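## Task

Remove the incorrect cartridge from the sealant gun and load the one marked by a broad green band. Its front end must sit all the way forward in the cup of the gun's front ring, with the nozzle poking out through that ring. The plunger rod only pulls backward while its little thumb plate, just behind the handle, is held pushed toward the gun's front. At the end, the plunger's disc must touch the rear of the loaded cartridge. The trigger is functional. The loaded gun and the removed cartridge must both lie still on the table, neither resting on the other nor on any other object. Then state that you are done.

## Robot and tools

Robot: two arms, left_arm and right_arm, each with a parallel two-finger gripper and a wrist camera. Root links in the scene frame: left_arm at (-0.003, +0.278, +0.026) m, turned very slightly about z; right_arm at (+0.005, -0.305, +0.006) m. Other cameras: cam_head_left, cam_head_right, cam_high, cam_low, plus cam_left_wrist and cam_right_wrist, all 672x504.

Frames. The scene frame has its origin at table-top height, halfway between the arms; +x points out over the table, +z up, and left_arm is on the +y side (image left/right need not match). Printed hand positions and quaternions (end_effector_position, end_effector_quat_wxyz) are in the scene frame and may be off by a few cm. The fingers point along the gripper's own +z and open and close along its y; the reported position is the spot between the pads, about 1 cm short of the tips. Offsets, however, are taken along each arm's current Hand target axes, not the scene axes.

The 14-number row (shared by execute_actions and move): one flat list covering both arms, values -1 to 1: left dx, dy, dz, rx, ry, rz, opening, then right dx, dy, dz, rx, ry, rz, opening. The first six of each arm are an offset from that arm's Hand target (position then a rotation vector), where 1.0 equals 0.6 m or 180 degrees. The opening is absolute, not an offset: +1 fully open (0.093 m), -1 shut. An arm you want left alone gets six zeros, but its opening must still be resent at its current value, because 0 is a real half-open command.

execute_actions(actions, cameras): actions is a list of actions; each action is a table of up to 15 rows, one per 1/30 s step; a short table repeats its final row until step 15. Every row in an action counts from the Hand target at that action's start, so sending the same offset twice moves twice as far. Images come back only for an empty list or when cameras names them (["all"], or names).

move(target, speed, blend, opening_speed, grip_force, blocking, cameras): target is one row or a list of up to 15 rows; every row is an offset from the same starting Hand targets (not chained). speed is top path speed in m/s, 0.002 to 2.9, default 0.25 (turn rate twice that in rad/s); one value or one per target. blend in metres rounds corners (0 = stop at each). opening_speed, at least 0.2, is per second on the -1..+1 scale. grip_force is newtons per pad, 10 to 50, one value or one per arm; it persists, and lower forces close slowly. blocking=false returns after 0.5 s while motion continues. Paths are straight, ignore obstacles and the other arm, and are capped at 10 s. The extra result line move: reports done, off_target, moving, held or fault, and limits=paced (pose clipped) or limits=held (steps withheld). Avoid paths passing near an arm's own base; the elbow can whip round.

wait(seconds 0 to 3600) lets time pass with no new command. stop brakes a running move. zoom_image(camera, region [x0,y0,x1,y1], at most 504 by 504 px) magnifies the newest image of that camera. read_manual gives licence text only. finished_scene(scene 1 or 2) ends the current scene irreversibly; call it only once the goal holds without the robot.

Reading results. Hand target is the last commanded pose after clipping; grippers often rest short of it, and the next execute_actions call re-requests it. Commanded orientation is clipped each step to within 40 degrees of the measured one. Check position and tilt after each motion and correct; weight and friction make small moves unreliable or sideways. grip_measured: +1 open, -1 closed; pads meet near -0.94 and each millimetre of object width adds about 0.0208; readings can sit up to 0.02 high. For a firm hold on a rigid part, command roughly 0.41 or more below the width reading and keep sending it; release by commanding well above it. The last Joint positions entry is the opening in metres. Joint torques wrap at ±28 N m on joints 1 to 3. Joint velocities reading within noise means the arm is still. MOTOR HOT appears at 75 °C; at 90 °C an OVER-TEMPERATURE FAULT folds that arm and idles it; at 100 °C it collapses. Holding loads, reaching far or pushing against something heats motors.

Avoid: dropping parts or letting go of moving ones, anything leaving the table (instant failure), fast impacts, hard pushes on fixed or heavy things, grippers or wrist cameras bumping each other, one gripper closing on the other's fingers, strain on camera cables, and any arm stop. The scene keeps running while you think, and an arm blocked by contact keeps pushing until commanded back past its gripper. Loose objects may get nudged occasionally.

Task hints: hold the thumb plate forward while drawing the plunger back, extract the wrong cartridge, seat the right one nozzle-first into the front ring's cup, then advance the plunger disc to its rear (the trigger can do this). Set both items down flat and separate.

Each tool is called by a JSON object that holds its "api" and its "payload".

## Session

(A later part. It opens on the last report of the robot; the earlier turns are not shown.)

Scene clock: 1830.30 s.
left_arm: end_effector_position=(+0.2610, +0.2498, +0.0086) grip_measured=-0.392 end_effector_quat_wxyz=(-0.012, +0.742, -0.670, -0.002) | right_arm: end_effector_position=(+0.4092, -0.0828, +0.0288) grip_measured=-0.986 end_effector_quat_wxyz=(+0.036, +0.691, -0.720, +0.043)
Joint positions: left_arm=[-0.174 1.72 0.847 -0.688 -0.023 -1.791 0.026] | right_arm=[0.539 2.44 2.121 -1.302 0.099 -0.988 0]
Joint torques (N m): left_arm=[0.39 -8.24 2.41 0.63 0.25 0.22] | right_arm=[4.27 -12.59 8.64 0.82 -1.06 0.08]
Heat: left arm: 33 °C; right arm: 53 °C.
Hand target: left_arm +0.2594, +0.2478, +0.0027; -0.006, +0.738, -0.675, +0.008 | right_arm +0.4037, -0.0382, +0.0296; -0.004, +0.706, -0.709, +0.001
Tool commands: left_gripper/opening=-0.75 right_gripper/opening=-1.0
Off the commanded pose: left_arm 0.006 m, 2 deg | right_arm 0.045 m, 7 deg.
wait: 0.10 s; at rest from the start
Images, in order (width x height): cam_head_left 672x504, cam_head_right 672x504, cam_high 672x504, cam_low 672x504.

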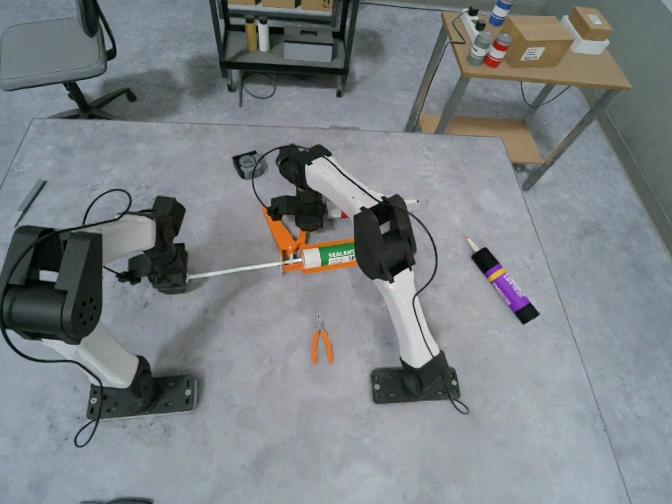

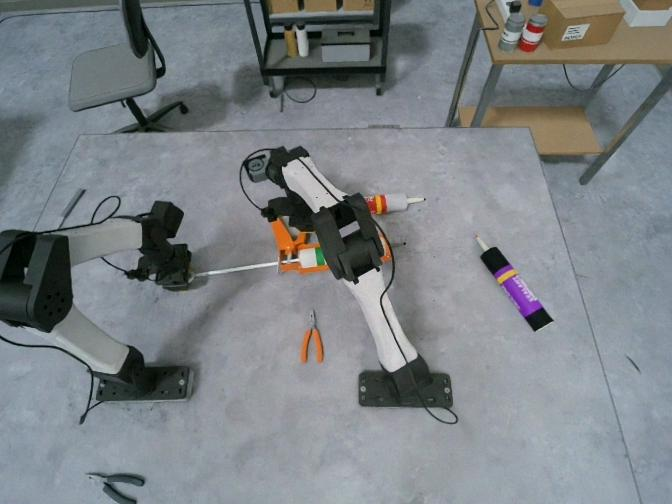

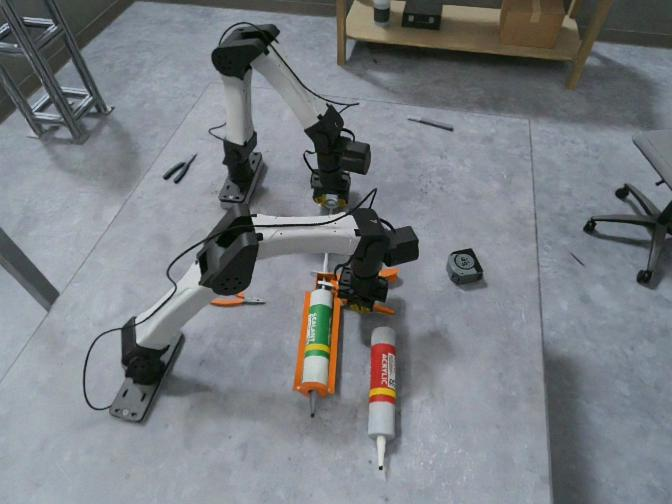

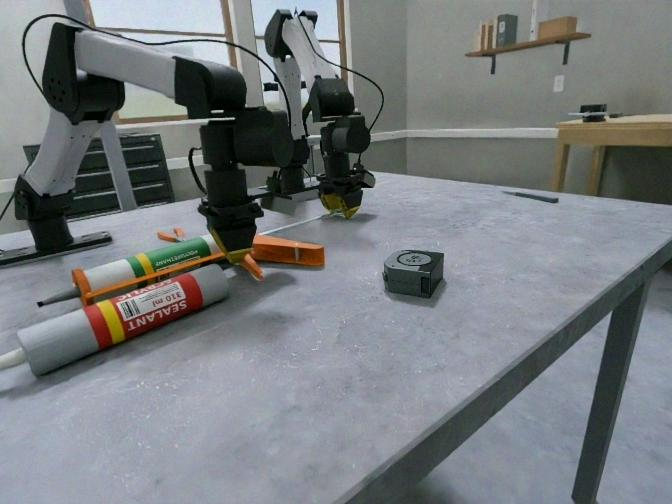

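{"api": "zoom_image", "payload": {"camera": "cam_high", "region": [285, 360, 345, 420]}}

{"api": "zoom_image", "payload": {"camera": "cam_low", "region": [30, 250, 170, 320]}}

Scaled by 8.400 from the camera's image (finer frame: 960x720).

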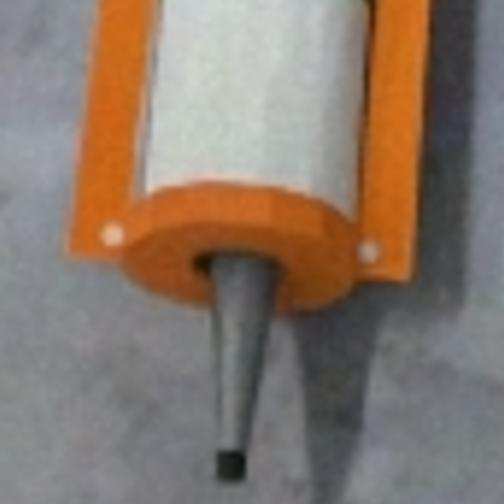

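Scaled by 3.600 from the camera's image (finer frame: 960x720).

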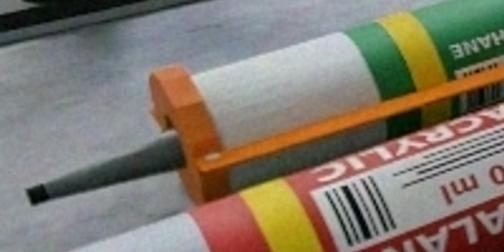

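{"api": "move", "payload": {"target": [0,0,0,0,0,0,-0.75,0.12,-0.003,0,0,0,0,-1], "speed": 0.08, "cameras": ["cam_right_wrist","cam_high","cam_head_left"]}}

{"api": "zoom_image", "payload": {"camera": "cam_head_left", "region": [260, 225, 340, 285]}}

{"api": "zoom_image", "payload": {"camera": "cam_high", "region": [300, 260, 360, 320]}}

Scene clock: 1848.63 s.
left_arm: end_effector_position=(+0.2610, +0.2498, +0.0086) grip_measured=-0.392 end_effector_quat_wxyz=(-0.012, +0.742, -0.670, -0.002) | right_arm: end_effector_position=(+0.4021, -0.1137, +0.0165) grip_measured=-0.986 end_effector_quat_wxyz=(+0.019, +0.701, -0.712, +0.000)
Joint positions: left_arm=[-0.174 1.72 0.847 -0.688 -0.022 -1.791 0.026] | right_arm=[0.453 2.333 1.886 -1.159 0.012 -1.101 0]
Joint torques (N m): left_arm=[0.4 -8.25 2.44 0.62 0.26 0.2] | right_arm=[-0.59 -16.81 4.9 0.62 -0.21 -0.2]
Heat: left arm: 33 °C; right arm: 54 °C.
Hand target: left_arm +0.2594, +0.2477, +0.0027; -0.006, +0.738, -0.675, +0.009 | right_arm +0.4052, -0.1102, +0.0294; -0.003, +0.705, -0.709, +0.001
Off the commanded pose: left_arm 0.006 m, 2 deg | right_arm 0.014 m, 3 deg.
move: off_target (right_arm)
Images, in order (width x height): cam_head_left 672x504, cam_high 672x504, cam_right_wrist 672x504.

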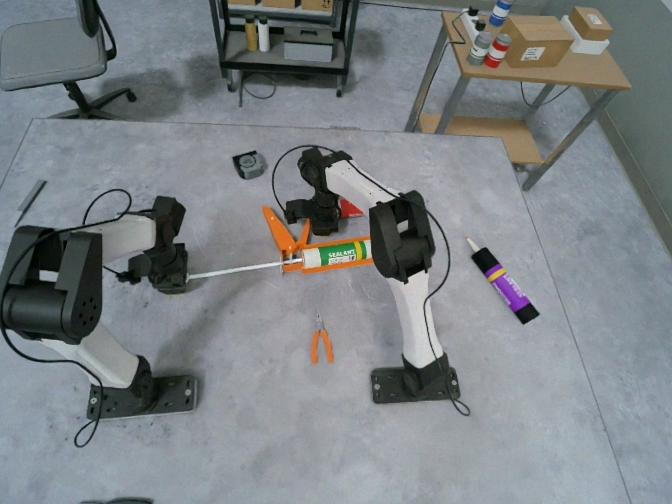

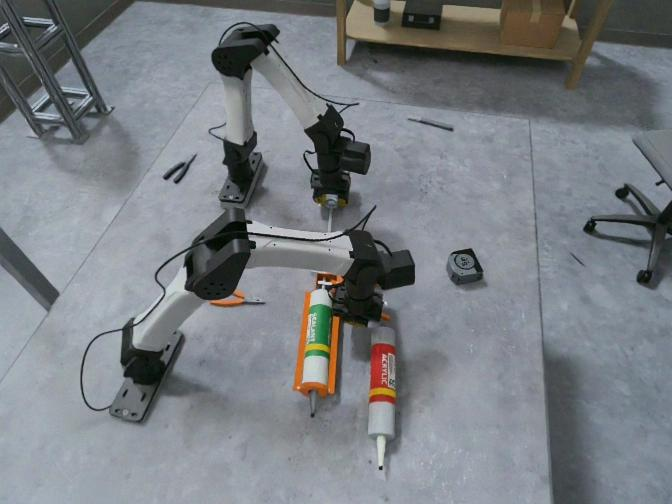

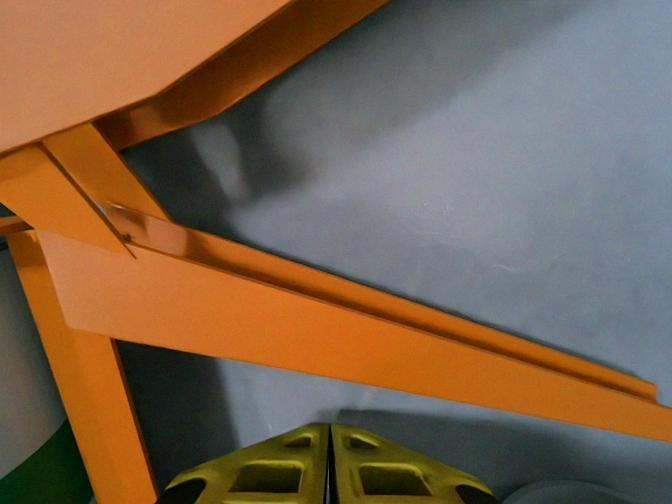

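Scaled by 6.300 from the camera's image (finer frame: 960x720).

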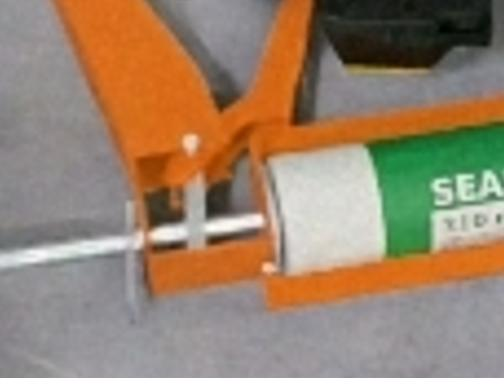

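Scaled by 8.400 from the camera's image (finer frame: 960x720).

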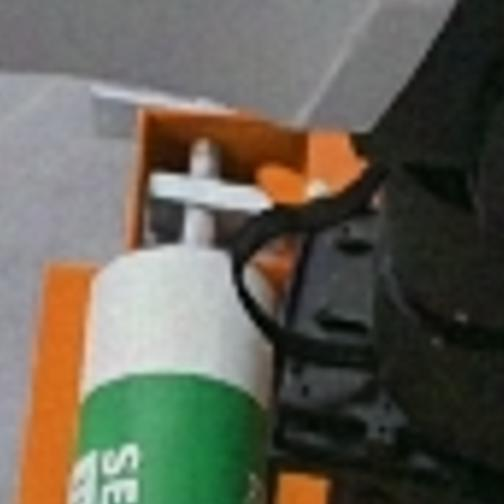

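{"api": "move", "payload": {"target": [[0,0,0,0,0,0,-0.75,-0.035,0.0,0,0,0,0,-1],[0,0,0,0,0,0,-0.75,-0.04,-0.035,0,0,0,0,-1]], "speed": 0.06, "cameras": ["cam_right_wrist"]}}

Scene clock: 1886.83 s.
left_arm: end_effector_position=(+0.2610, +0.2498, +0.0086) grip_measured=-0.392 end_effector_quat_wxyz=(-0.012, +0.742, -0.670, -0.002) | right_arm: end_effector_position=(+0.4211, -0.0894, +0.0269) grip_measured=-0.986 end_effector_quat_wxyz=(+0.005, +0.705, -0.709, +0.005)
Joint positions: left_arm=[-0.174 1.72 0.847 -0.688 -0.022 -1.791 0.026] | right_arm=[0.482 2.425 2.091 -1.243 0.012 -1.084 0]
Joint torques (N m): left_arm=[0.35 -8.2 2.45 0.63 0.25 0.2] | right_arm=[-0.96 -12.63 8.36 0.45 -0.2 -0.07]
Heat: left arm: 33 °C; right arm: 63 °C.
Hand target: left_arm +0.2594, +0.2477, +0.0027; -0.006, +0.738, -0.675, +0.009 | right_arm +0.4263, -0.0864, +0.0296; -0.003, +0.705, -0.709, +0.001
Off the commanded pose: left_arm 0.006 m, 2 deg | right_arm 0.007 m, 1 deg.
move: done

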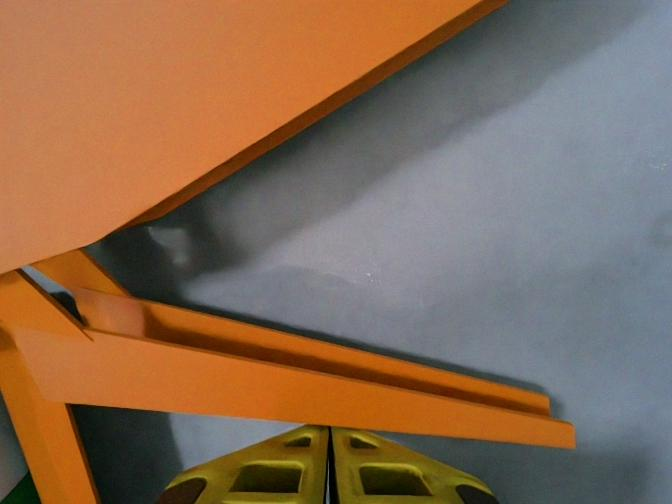

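{"api": "move", "payload": {"target": [[0,0,0,0,0,0,-0.75,-0.03,-0.01,0,0,0,0,-1],[0,0,0,0,0,0,-0.75,-0.1,-0.01,0,0,0,0,-1]], "speed": 0.05, "cameras": ["cam_right_wrist","cam_high","cam_head_left"]}}

{"api": "zoom_image", "payload": {"camera": "cam_head_left", "region": [260, 225, 340, 285]}}

{"api": "zoom_image", "payload": {"camera": "cam_high", "region": [300, 260, 360, 320]}}

Scene clock: 1893.33 s.
left_arm: end_effector_position=(+0.2610, +0.2499, +0.0086) grip_measured=-0.392 end_effector_quat_wxyz=(-0.011, +0.742, -0.670, -0.002) | right_arm: end_effector_position=(+0.4327, -0.0670, +0.0288) grip_measured=-0.986 end_effector_quat_wxyz=(+0.041, +0.697, -0.715, +0.031)
Joint positions: left_arm=[-0.172 1.72 0.847 -0.688 -0.021 -1.79 0.026] | right_arm=[0.535 2.664 2.54 -1.512 0.08 -1.008 0]
Joint torques (N m): left_arm=[0.28 -8.24 2.39 0.62 0.23 0.2] | right_arm=[3.38 -13.82 8.61 0.95 -0.87 0.16]
Heat: left arm: 33 °C; right arm: 60 °C.
Hand target: left_arm +0.2594, +0.2478, +0.0027; -0.006, +0.738, -0.675, +0.008 | right_arm +0.4326, -0.0264, +0.0300; -0.004, +0.705, -0.709, +0.001
Off the commanded pose: left_arm 0.006 m, 2 deg | right_arm 0.041 m, 6 deg.
move: off_target (right_arm)
Images, in order (width x height): cam_head_left 672x504, cam_high 672x504, cam_right_wrist 672x504.

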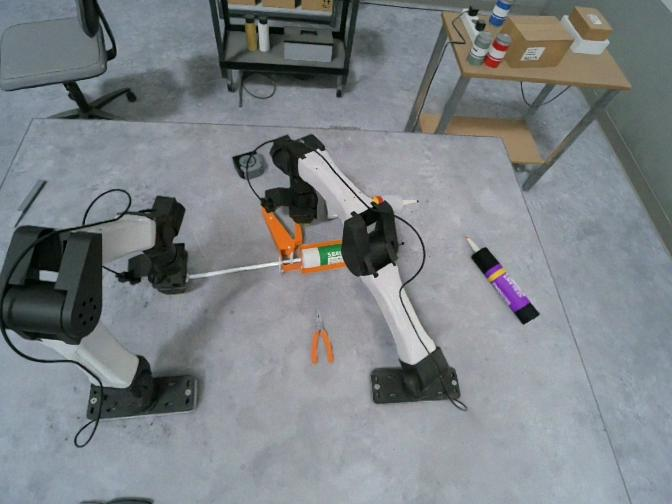

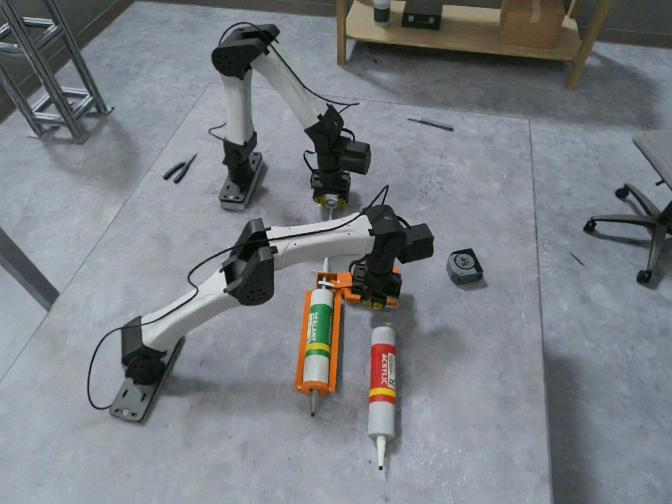

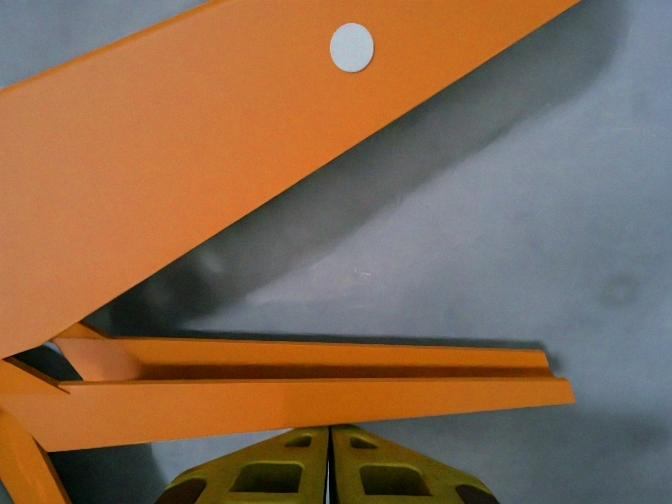

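Scaled by 6.300 from the camera's image (finer frame: 960x720).

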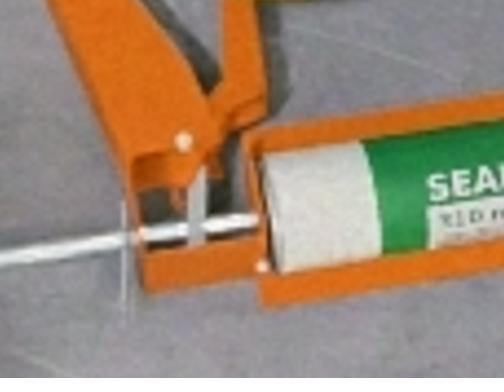

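Scaled by 8.400 from the camera's image (finer frame: 960x720).

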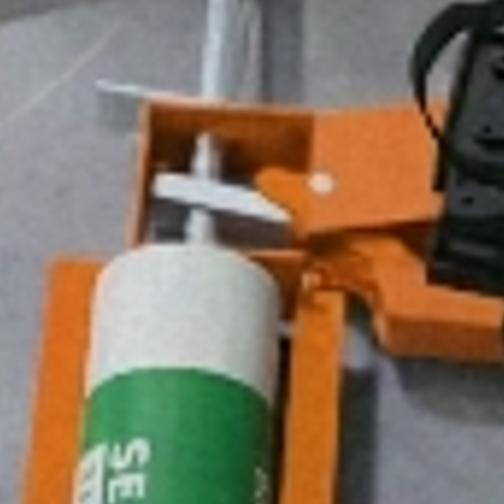

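{"api": "move", "payload": {"target": [0,0,0,0,0,0,-0.75,-0.05,0,0.0,0,0,0,-1], "speed": 0.05, "cameras": ["cam_right_wrist","cam_high","cam_head_left"]}}

{"api": "zoom_image", "payload": {"camera": "cam_head_left", "region": [260, 225, 340, 285]}}

{"api": "zoom_image", "payload": {"camera": "cam_high", "region": [300, 260, 360, 320]}}

Scene clock: 1902.93 s.
left_arm: end_effector_position=(+0.2608, +0.2500, +0.0085) grip_measured=-0.392 end_effector_quat_wxyz=(-0.012, +0.742, -0.670, -0.001) | right_arm: end_effector_position=(+0.4328, -0.0099, +0.0328) grip_measured=-0.986 end_effector_quat_wxyz=(-0.012, +0.707, -0.706, +0.024)
Joint positions: left_arm=[-0.172 1.718 0.844 -0.685 -0.02 -1.79 0.026] | right_arm=[0.618 2.808 2.844 -1.576 0.043 -0.955 0]
Joint torques (N m): left_arm=[0.25 -8.05 2.66 0.61 0.23 0.19] | right_arm=[0.18 -13.67 7.61 0.79 -0.5 0.09]
Heat: left arm: 33 °C; right arm: 60 °C.
Hand target: left_arm +0.2594, +0.2478, +0.0027; -0.006, +0.738, -0.675, +0.008 | right_arm +0.4328, +0.0036, +0.0301; -0.004, +0.705, -0.709, +0.001
Off the commanded pose: left_arm 0.006 m, 1 deg | right_arm 0.014 m, 3 deg.
elbow stopped short (right arm): the move would have taken joint 3 (elbow) straighter than the controller allows.
move: off_target (right_arm)
Images, in order (width x height): cam_head_left 672x504, cam_high 672x504, cam_right_wrist 672x504.

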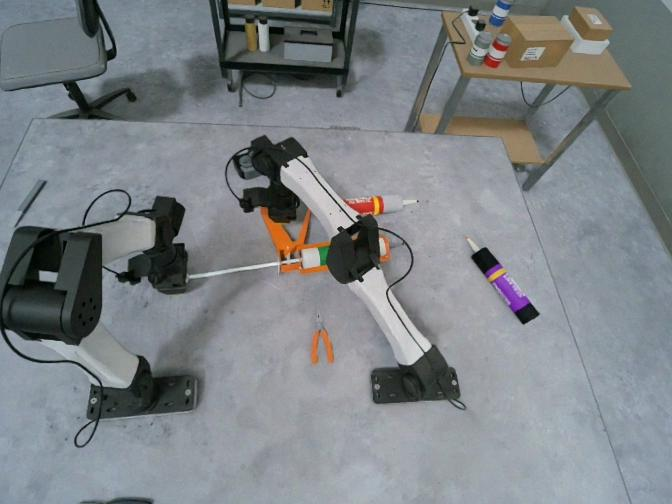

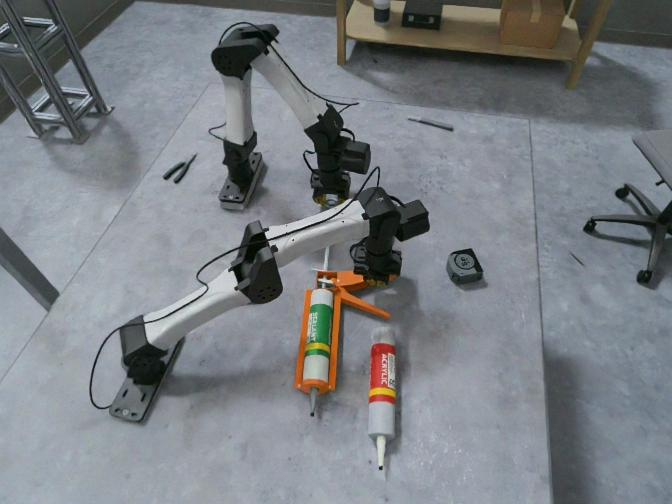

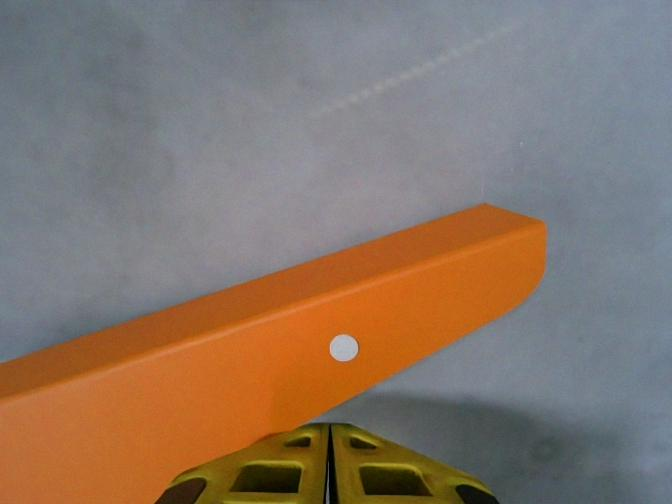

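Scaled by 6.300 from the camera's image (finer frame: 960x720).

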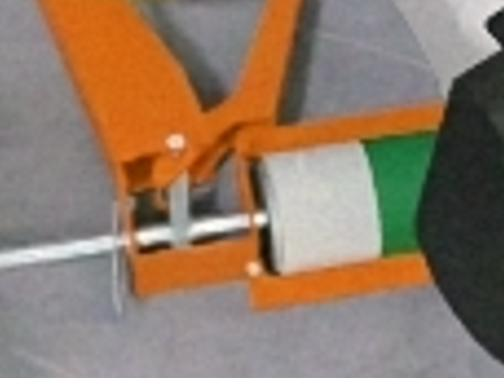

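Scaled by 8.400 from the camera's image (finer frame: 960x720).

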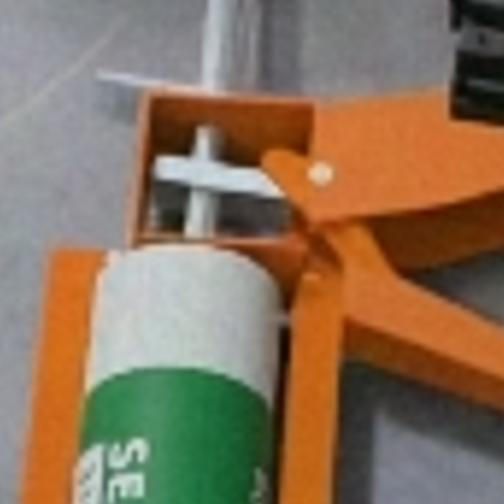

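{"api": "move", "payload": {"target": [[0,0,0,0,0,0,-0.75,0.03,0.01,0,0,0,0,-1],[0,0,0,0,0,0,-0.75,0.03,0.02,-0.17,0,0,0,-1],[0,0,0,0,0,0,-0.75,0.12,0.1,-0.2,0,0,0,-1]], "speed": 0.12, "cameras": ["cam_right_wrist","cam_high","cam_low","cam_head_left"]}}

{"api": "zoom_image", "payload": {"camera": "cam_head_left", "region": [260, 225, 340, 285]}}

{"api": "zoom_image", "payload": {"camera": "cam_high", "region": [300, 260, 360, 320]}}

{"api": "zoom_image", "payload": {"camera": "cam_high", "region": [285, 360, 345, 420]}}

{"api": "zoom_image", "payload": {"camera": "cam_low", "region": [30, 250, 170, 320]}}

Scene clock: 1915.07 s.
left_arm: end_effector_position=(+0.2608, +0.2499, +0.0085) grip_measured=-0.392 end_effector_quat_wxyz=(-0.012, +0.742, -0.670, -0.001) | right_arm: end_effector_position=(+0.3743, -0.0668, +0.1383) grip_measured=-0.986 end_effector_quat_wxyz=(+0.000, +0.703, -0.711, +0.006)
Joint positions: left_arm=[-0.172 1.718 0.844 -0.685 -0.02 -1.79 0.026] | right_arm=[0.577 2.293 2.305 -1.58 0.011 -0.982 0]
Joint torques (N m): left_arm=[0.25 -7.98 2.65 0.61 0.23 0.2] | right_arm=[-0.92 -15.8 4.9 0.53 -0.2 -0.16]
Heat: left arm: 35 °C; right arm: 58 °C.
Hand target: left_arm +0.2594, +0.2477, +0.0027; -0.006, +0.738, -0.675, +0.008 | right_arm +0.3717, -0.0685, +0.1495; -0.004, +0.706, -0.709, +0.001
Off the commanded pose: left_arm 0.006 m, 1 deg | right_arm 0.012 m, 1 deg.
joint sent to its limit (right arm) — joint 4 (wrist pitch), lower limit. The joint targets still meet the commanded pose.
move: off_target (right_arm)
Images, in order (width x height): cam_head_left 672x504, cam_high 672x504, cam_low 672x504, cam_right_wrist 672x504.

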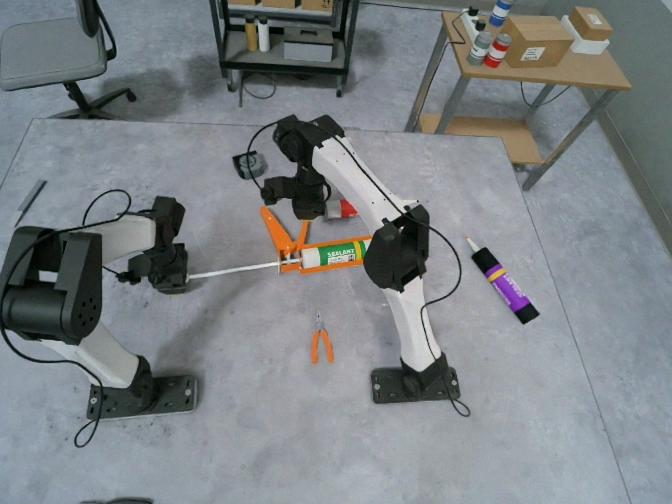

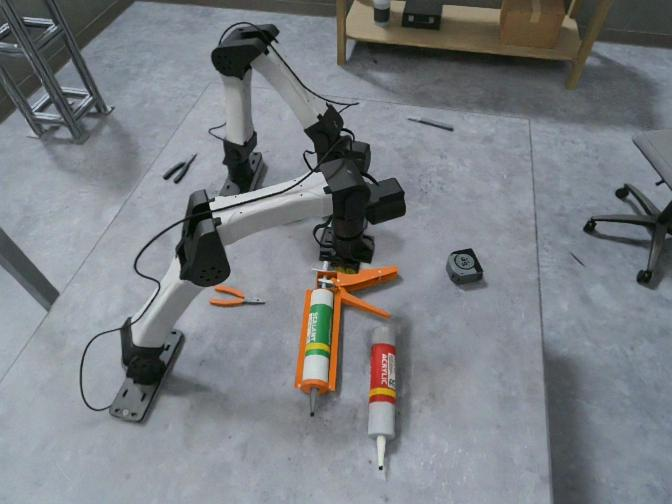

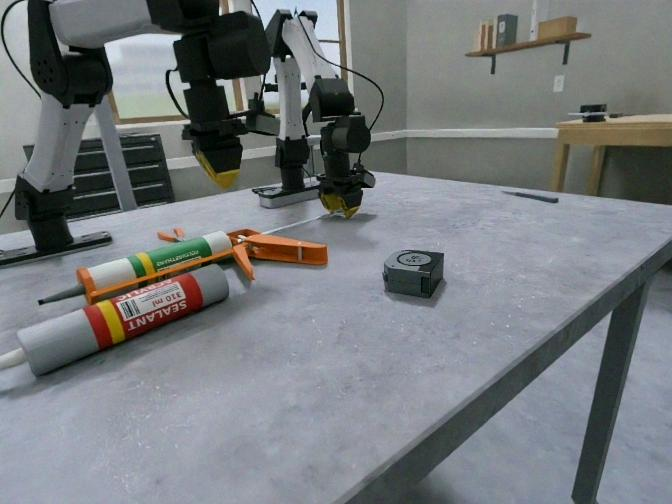

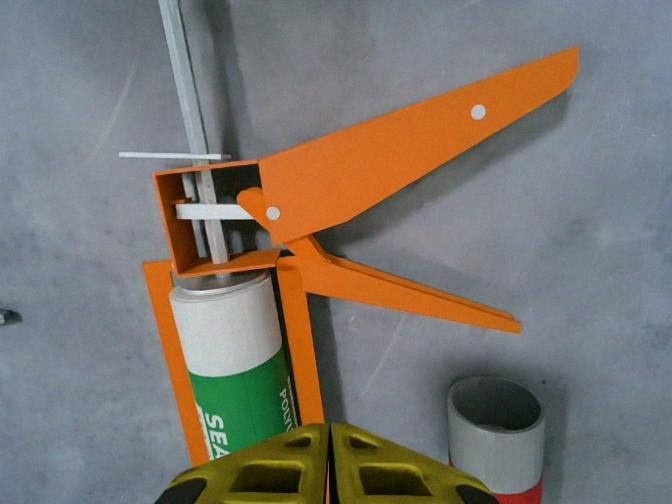

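Scaled by 6.300 from the camera's image (finer frame: 960x720).

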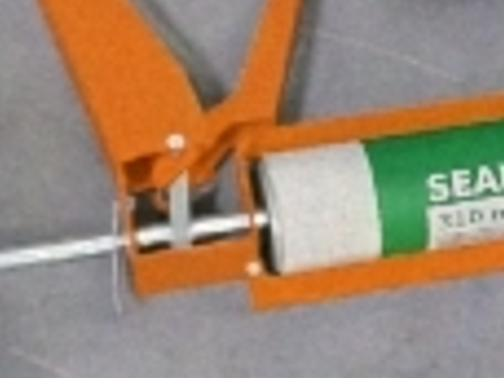

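Scaled by 8.400 from the camera's image (finer frame: 960x720).

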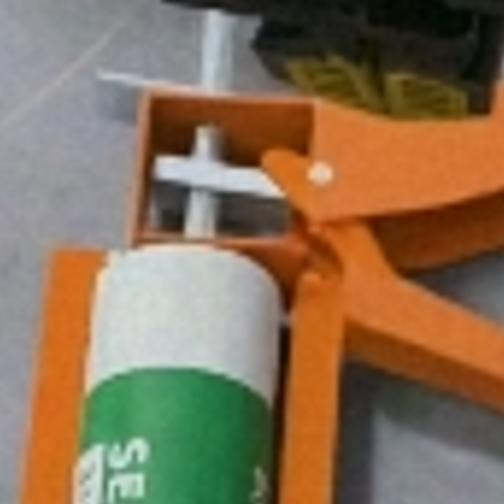

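Scaled by 8.400 from the camera's image (finer frame: 960x720).

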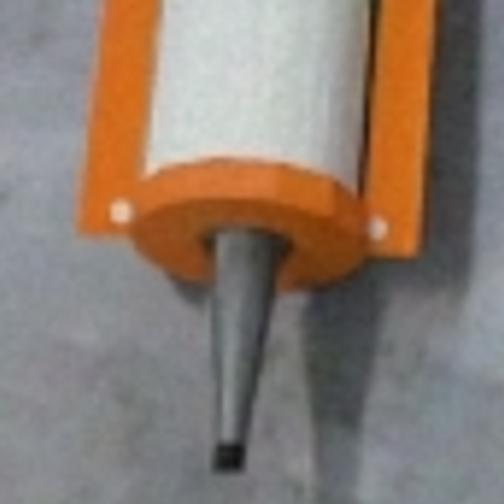

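Scaled by 3.600 from the camera's image (finer frame: 960x720).

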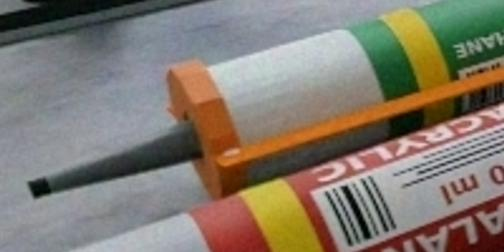

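{"api": "zoom_image", "payload": {"camera": "cam_right_wrist", "region": [140, 180, 320, 320]}}

Scaled by 2.800 from the camera's image (finer frame: 960x720).

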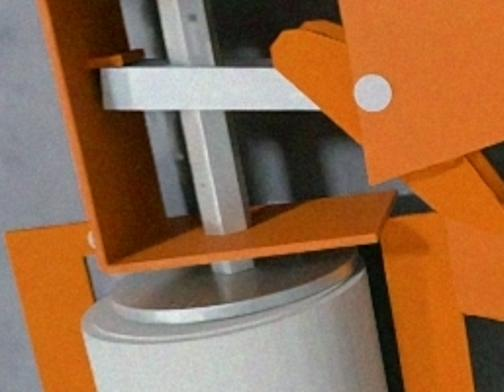

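{"api": "move", "payload": {"target": [[0,0,0,0,0,0,-0.75,0.0967,-0.0667,0.07,0,-0.111,0,-1],[0,0,0,0,0,0,-0.75,0.0967,-0.0667,0.155,0,-0.111,0,-1]], "speed": 0.15, "cameras": ["cam_right_wrist","cam_low"]}}

Scene clock: 1940.80 s.
left_arm: end_effector_position=(+0.2608, +0.2499, +0.0085) grip_measured=-0.392 end_effector_quat_wxyz=(-0.012, +0.742, -0.670, -0.001) | right_arm: end_effector_position=(+0.4118, -0.1297, +0.0558) grip_measured=-0.986 end_effector_quat_wxyz=(-0.118, +0.690, -0.704, -0.119)
Joint positions: left_arm=[-0.172 1.718 0.844 -0.685 -0.02 -1.79 0.026] | right_arm=[0.286 2.171 1.735 -1.035 -0.322 -1.249 0]
Joint torques (N m): left_arm=[0.29 -7.95 2.65 0.61 0.22 0.21] | right_arm=[-0.35 -12.55 5.27 0.98 -0.44 -0.17]
Heat: left arm: 36 °C; right arm: 60 °C.
Hand target: left_arm +0.2594, +0.2477, +0.0027; -0.006, +0.738, -0.675, +0.008 | right_arm +0.4120, -0.1265, +0.0564; -0.126, +0.695, -0.697, -0.122
Off the commanded pose: left_arm 0.006 m, 1 deg | right_arm 0.003 m, 1 deg.
move: done
Images, in order (width x height): cam_low 672x504, cam_right_wrist 672x504.

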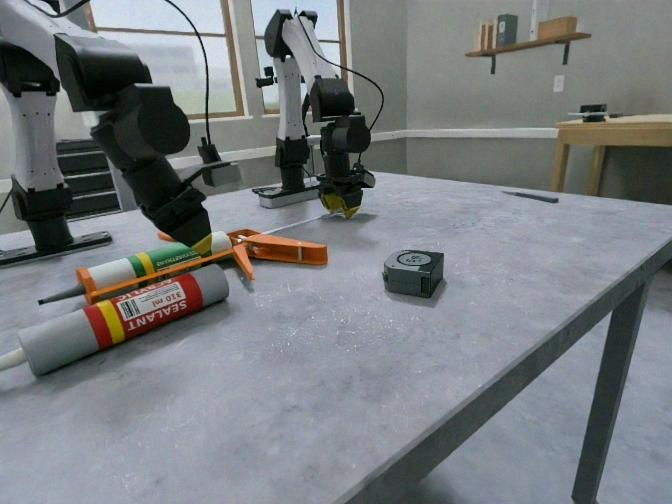

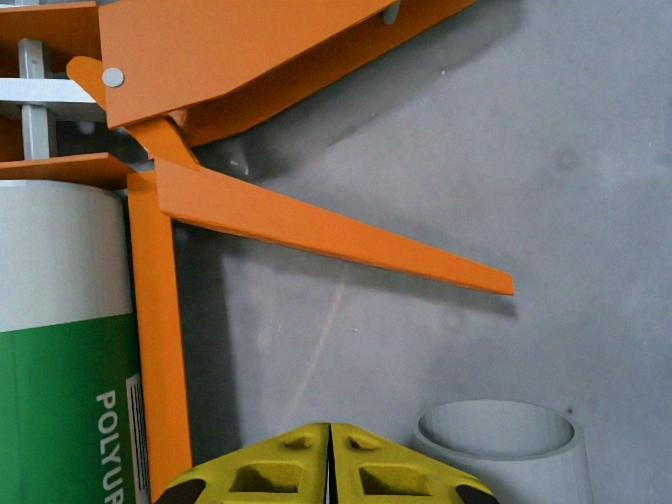

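{"api": "move", "payload": {"target": [[0,0,0,0,0,0,-0.75,-0.0023,0,0.0522,0,0,0,-1],[0,0,0,0,0,0,-0.75,-0.0571,0,0.0722,0,0,0,-1]], "speed": 0.07, "cameras": ["cam_right_wrist"]}}

Scene clock: 1948.33 s.
left_arm: end_effector_position=(+0.2608, +0.2499, +0.0085) grip_measured=-0.392 end_effector_quat_wxyz=(-0.012, +0.742, -0.670, -0.001) | right_arm: end_effector_position=(+0.4026, -0.0868, +0.0228) grip_measured=-0.986 end_effector_quat_wxyz=(-0.110, +0.696, -0.698, -0.125)
Joint positions: left_arm=[-0.172 1.718 0.844 -0.685 -0.02 -1.79 0.026] | right_arm=[0.386 2.235 1.705 -0.93 -0.317 -1.164 0]
Joint torques (N m): left_arm=[0.28 -7.95 2.66 0.61 0.23 0.19] | right_arm=[-0.14 -11.43 8.46 0.98 -0.34 0.15]
Heat: left arm: 36 °C; right arm: 59 °C.
Hand target: left_arm +0.2593, +0.2478, +0.0027; -0.006, +0.738, -0.675, +0.008 | right_arm +0.4124, -0.0794, +0.0275; -0.126, +0.695, -0.697, -0.122
Off the commanded pose: left_arm 0.006 m, 1 deg | right_arm 0.013 m, 2 deg.
move: off_target (right_arm)

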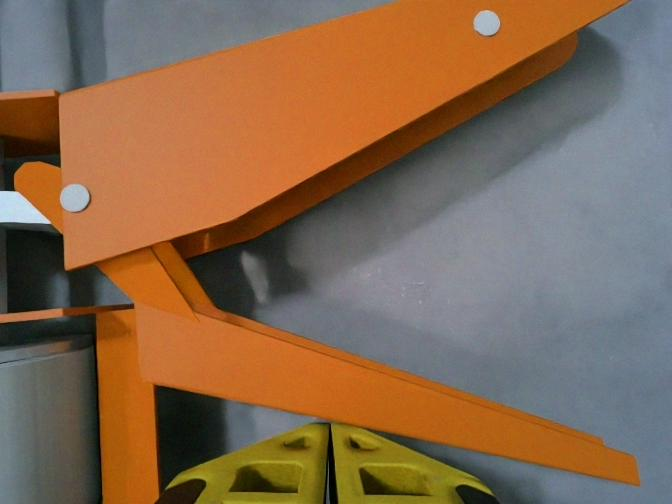

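{"api": "move", "payload": {"target": [[0,0,0,0,0,0,-0.75,-0.01,-0.035,0.004,0,0,0,-1],[0,0,0,0,0,0,-0.75,-0.055,-0.035,0.017,0,0,0,-1]], "speed": 0.05, "cameras": ["cam_right_wrist"]}}

Scene clock: 1954.77 s.
left_arm: end_effector_position=(+0.2608, +0.2499, +0.0085) grip_measured=-0.392 end_effector_quat_wxyz=(-0.012, +0.742, -0.670, -0.001) | right_arm: end_effector_position=(+0.4255, -0.0738, +0.0226) grip_measured=-0.986 end_effector_quat_wxyz=(-0.089, +0.687, -0.713, -0.109)
Joint positions: left_arm=[-0.172 1.718 0.844 -0.685 -0.02 -1.79 0.026] | right_arm=[0.41 2.362 1.934 -1.049 -0.267 -1.113 0]
Joint torques (N m): left_arm=[0.28 -7.97 2.66 0.61 0.24 0.2] | right_arm=[2.51 -12.21 8.81 1.29 -0.77 0.08]
Heat: left arm: 36 °C; right arm: 57 °C.
Hand target: left_arm +0.2593, +0.2478, +0.0027; -0.006, +0.738, -0.675, +0.008 | right_arm +0.4335, -0.0449, +0.0294; -0.126, +0.695, -0.697, -0.122
Off the commanded pose: left_arm 0.006 m, 1 deg | right_arm 0.031 m, 5 deg.
move: off_target (right_arm)

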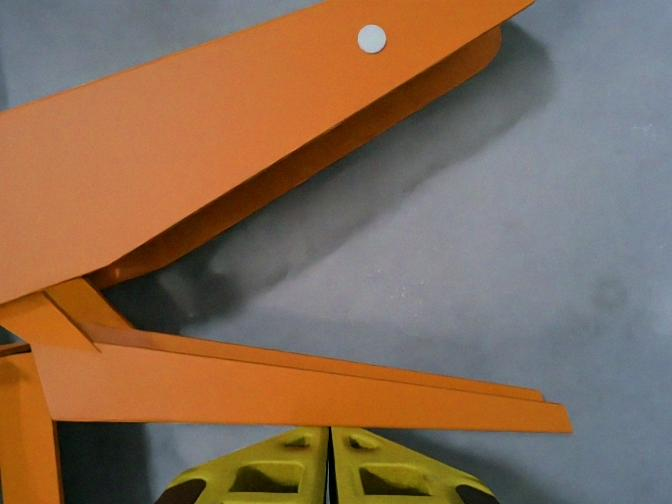

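{"api": "move", "payload": {"target": [0,0,0,0,0,0,-0.75,-0.03,0,0.01,0,0,0,-1], "speed": 0.04, "cameras": ["cam_right_wrist","cam_head_left","cam_low"]}}

{"api": "zoom_image", "payload": {"camera": "cam_head_left", "region": [260, 225, 340, 285]}}

{"api": "zoom_image", "payload": {"camera": "cam_low", "region": [30, 250, 170, 320]}}

Scene clock: 1962.23 s.
left_arm: end_effector_position=(+0.2608, +0.2499, +0.0085) grip_measured=-0.392 end_effector_quat_wxyz=(-0.012, +0.743, -0.670, -0.001) | right_arm: end_effector_position=(+0.4293, -0.0628, +0.0228) grip_measured=-0.986 end_effector_quat_wxyz=(-0.086, +0.687, -0.715, -0.098)
Joint positions: left_arm=[-0.172 1.718 0.844 -0.685 -0.02 -1.791 0.026] | right_arm=[0.436 2.395 1.997 -1.071 -0.241 -1.082 0]
Joint torques (N m): left_arm=[0.27 -7.99 2.62 0.61 0.23 0.2] | right_arm=[3.32 -12.45 8.9 1.31 -0.96 0.15]
Heat: left arm: 36 °C; right arm: 56 °C.
Hand target: left_arm +0.2593, +0.2478, +0.0027; -0.006, +0.738, -0.675, +0.008 | right_arm +0.4335, -0.0259, +0.0301; -0.126, +0.695, -0.697, -0.122
Off the commanded pose: left_arm 0.006 m, 1 deg | right_arm 0.038 m, 6 deg.
move: off_target (right_arm)
Images, in order (width x height): cam_head_left 672x504, cam_low 672x504, cam_right_wrist 672x504.

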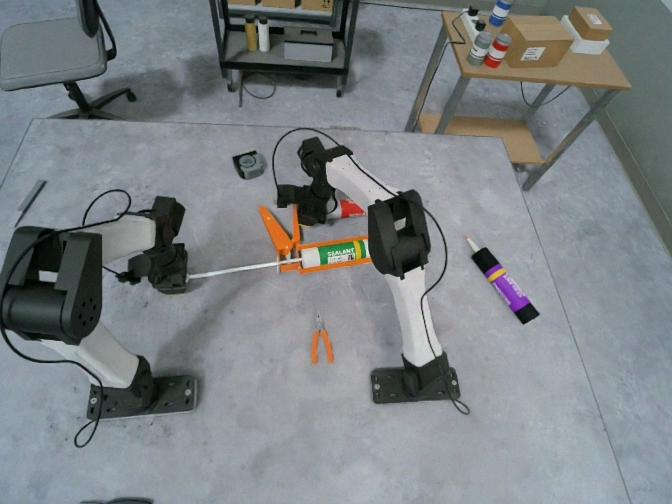

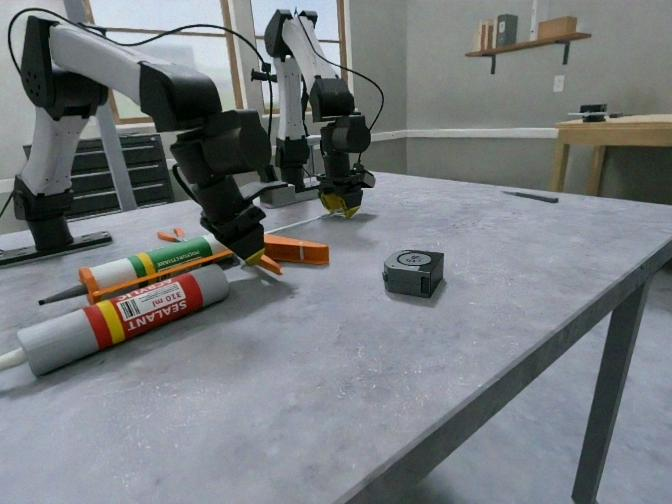

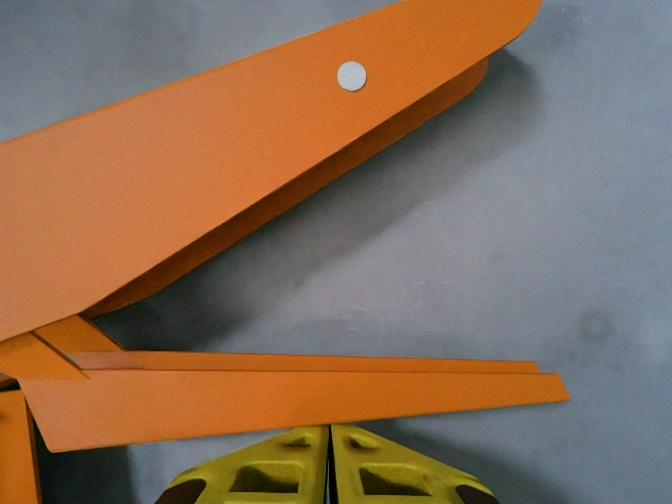

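Scaled by 6.300 from the camera's image (finer frame: 960x720).

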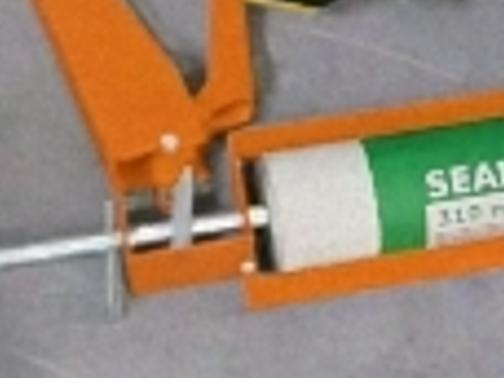

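Scaled by 3.600 from the camera's image (finer frame: 960x720).

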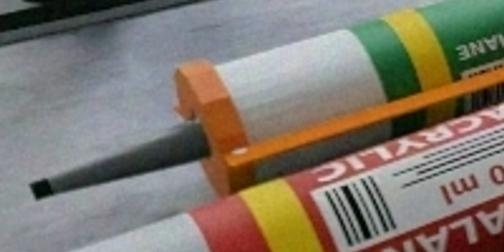

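{"api": "move", "payload": {"target": [0,0,0,0,0,0,-0.75,-0.02,0,0.007,0,0,0,-1], "speed": 0.04, "cameras": ["cam_right_wrist","cam_head_left","cam_low"]}}

{"api": "zoom_image", "payload": {"camera": "cam_head_left", "region": [260, 225, 340, 285]}}

{"api": "zoom_image", "payload": {"camera": "cam_low", "region": [30, 250, 170, 320]}}

Scene clock: 1968.70 s.
left_arm: end_effector_position=(+0.2608, +0.2499, +0.0085) grip_measured=-0.392 end_effector_quat_wxyz=(-0.012, +0.743, -0.670, -0.001) | right_arm: end_effector_position=(+0.4296, -0.0617, +0.0234) grip_measured=-0.986 end_effector_quat_wxyz=(-0.073, +0.683, -0.721, -0.088)
Joint positions: left_arm=[-0.172 1.718 0.844 -0.685 -0.02 -1.791 0.026] | right_arm=[0.447 2.415 2.039 -1.108 -0.214 -1.061 0]
Joint torques (N m): left_arm=[0.25 -7.94 2.67 0.62 0.22 0.21] | right_arm=[4.41 -12.4 9.06 1.53 -1.18 0.15]
Heat: left arm: 36 °C; right arm: 56 °C.
Hand target: left_arm +0.2593, +0.2478, +0.0027; -0.006, +0.738, -0.675, +0.008 | right_arm +0.4336, -0.0131, +0.0303; -0.126, +0.695, -0.697, -0.122
Off the commanded pose: left_arm 0.006 m, 1 deg | right_arm 0.049 m, 8 deg.
move: off_target (right_arm)
Images, in order (width x height): cam_head_left 672x504, cam_low 672x504, cam_right_wrist 672x504.

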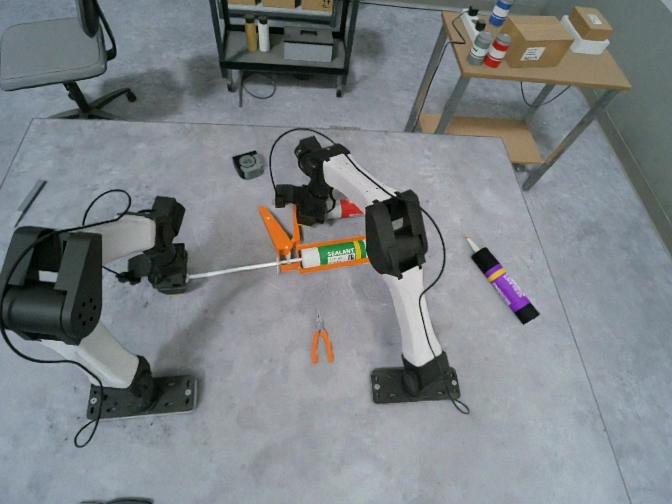

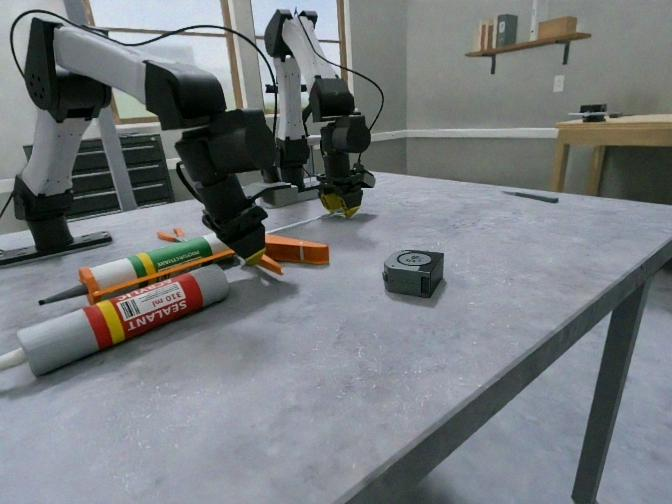

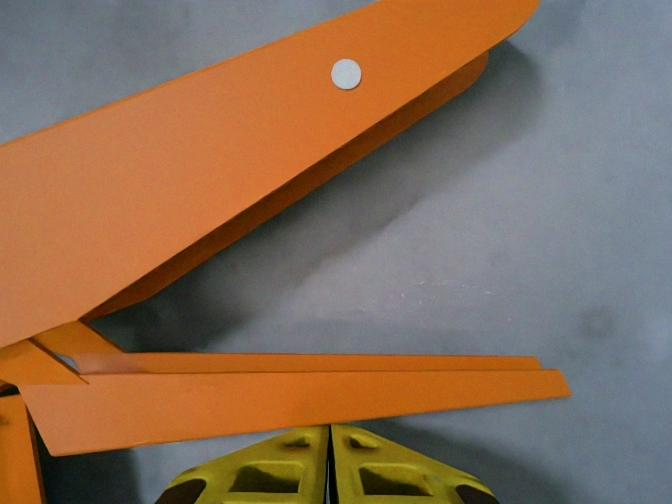

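Scaled by 6.300 from the camera's image (finer frame: 960x720).

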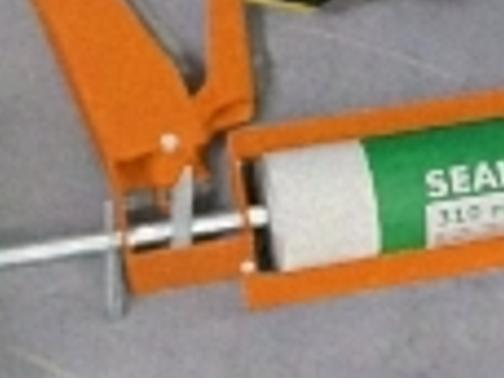

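Scaled by 3.600 from the camera's image (finer frame: 960x720).

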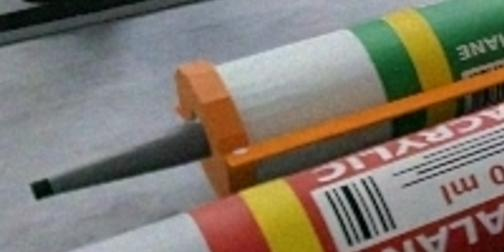

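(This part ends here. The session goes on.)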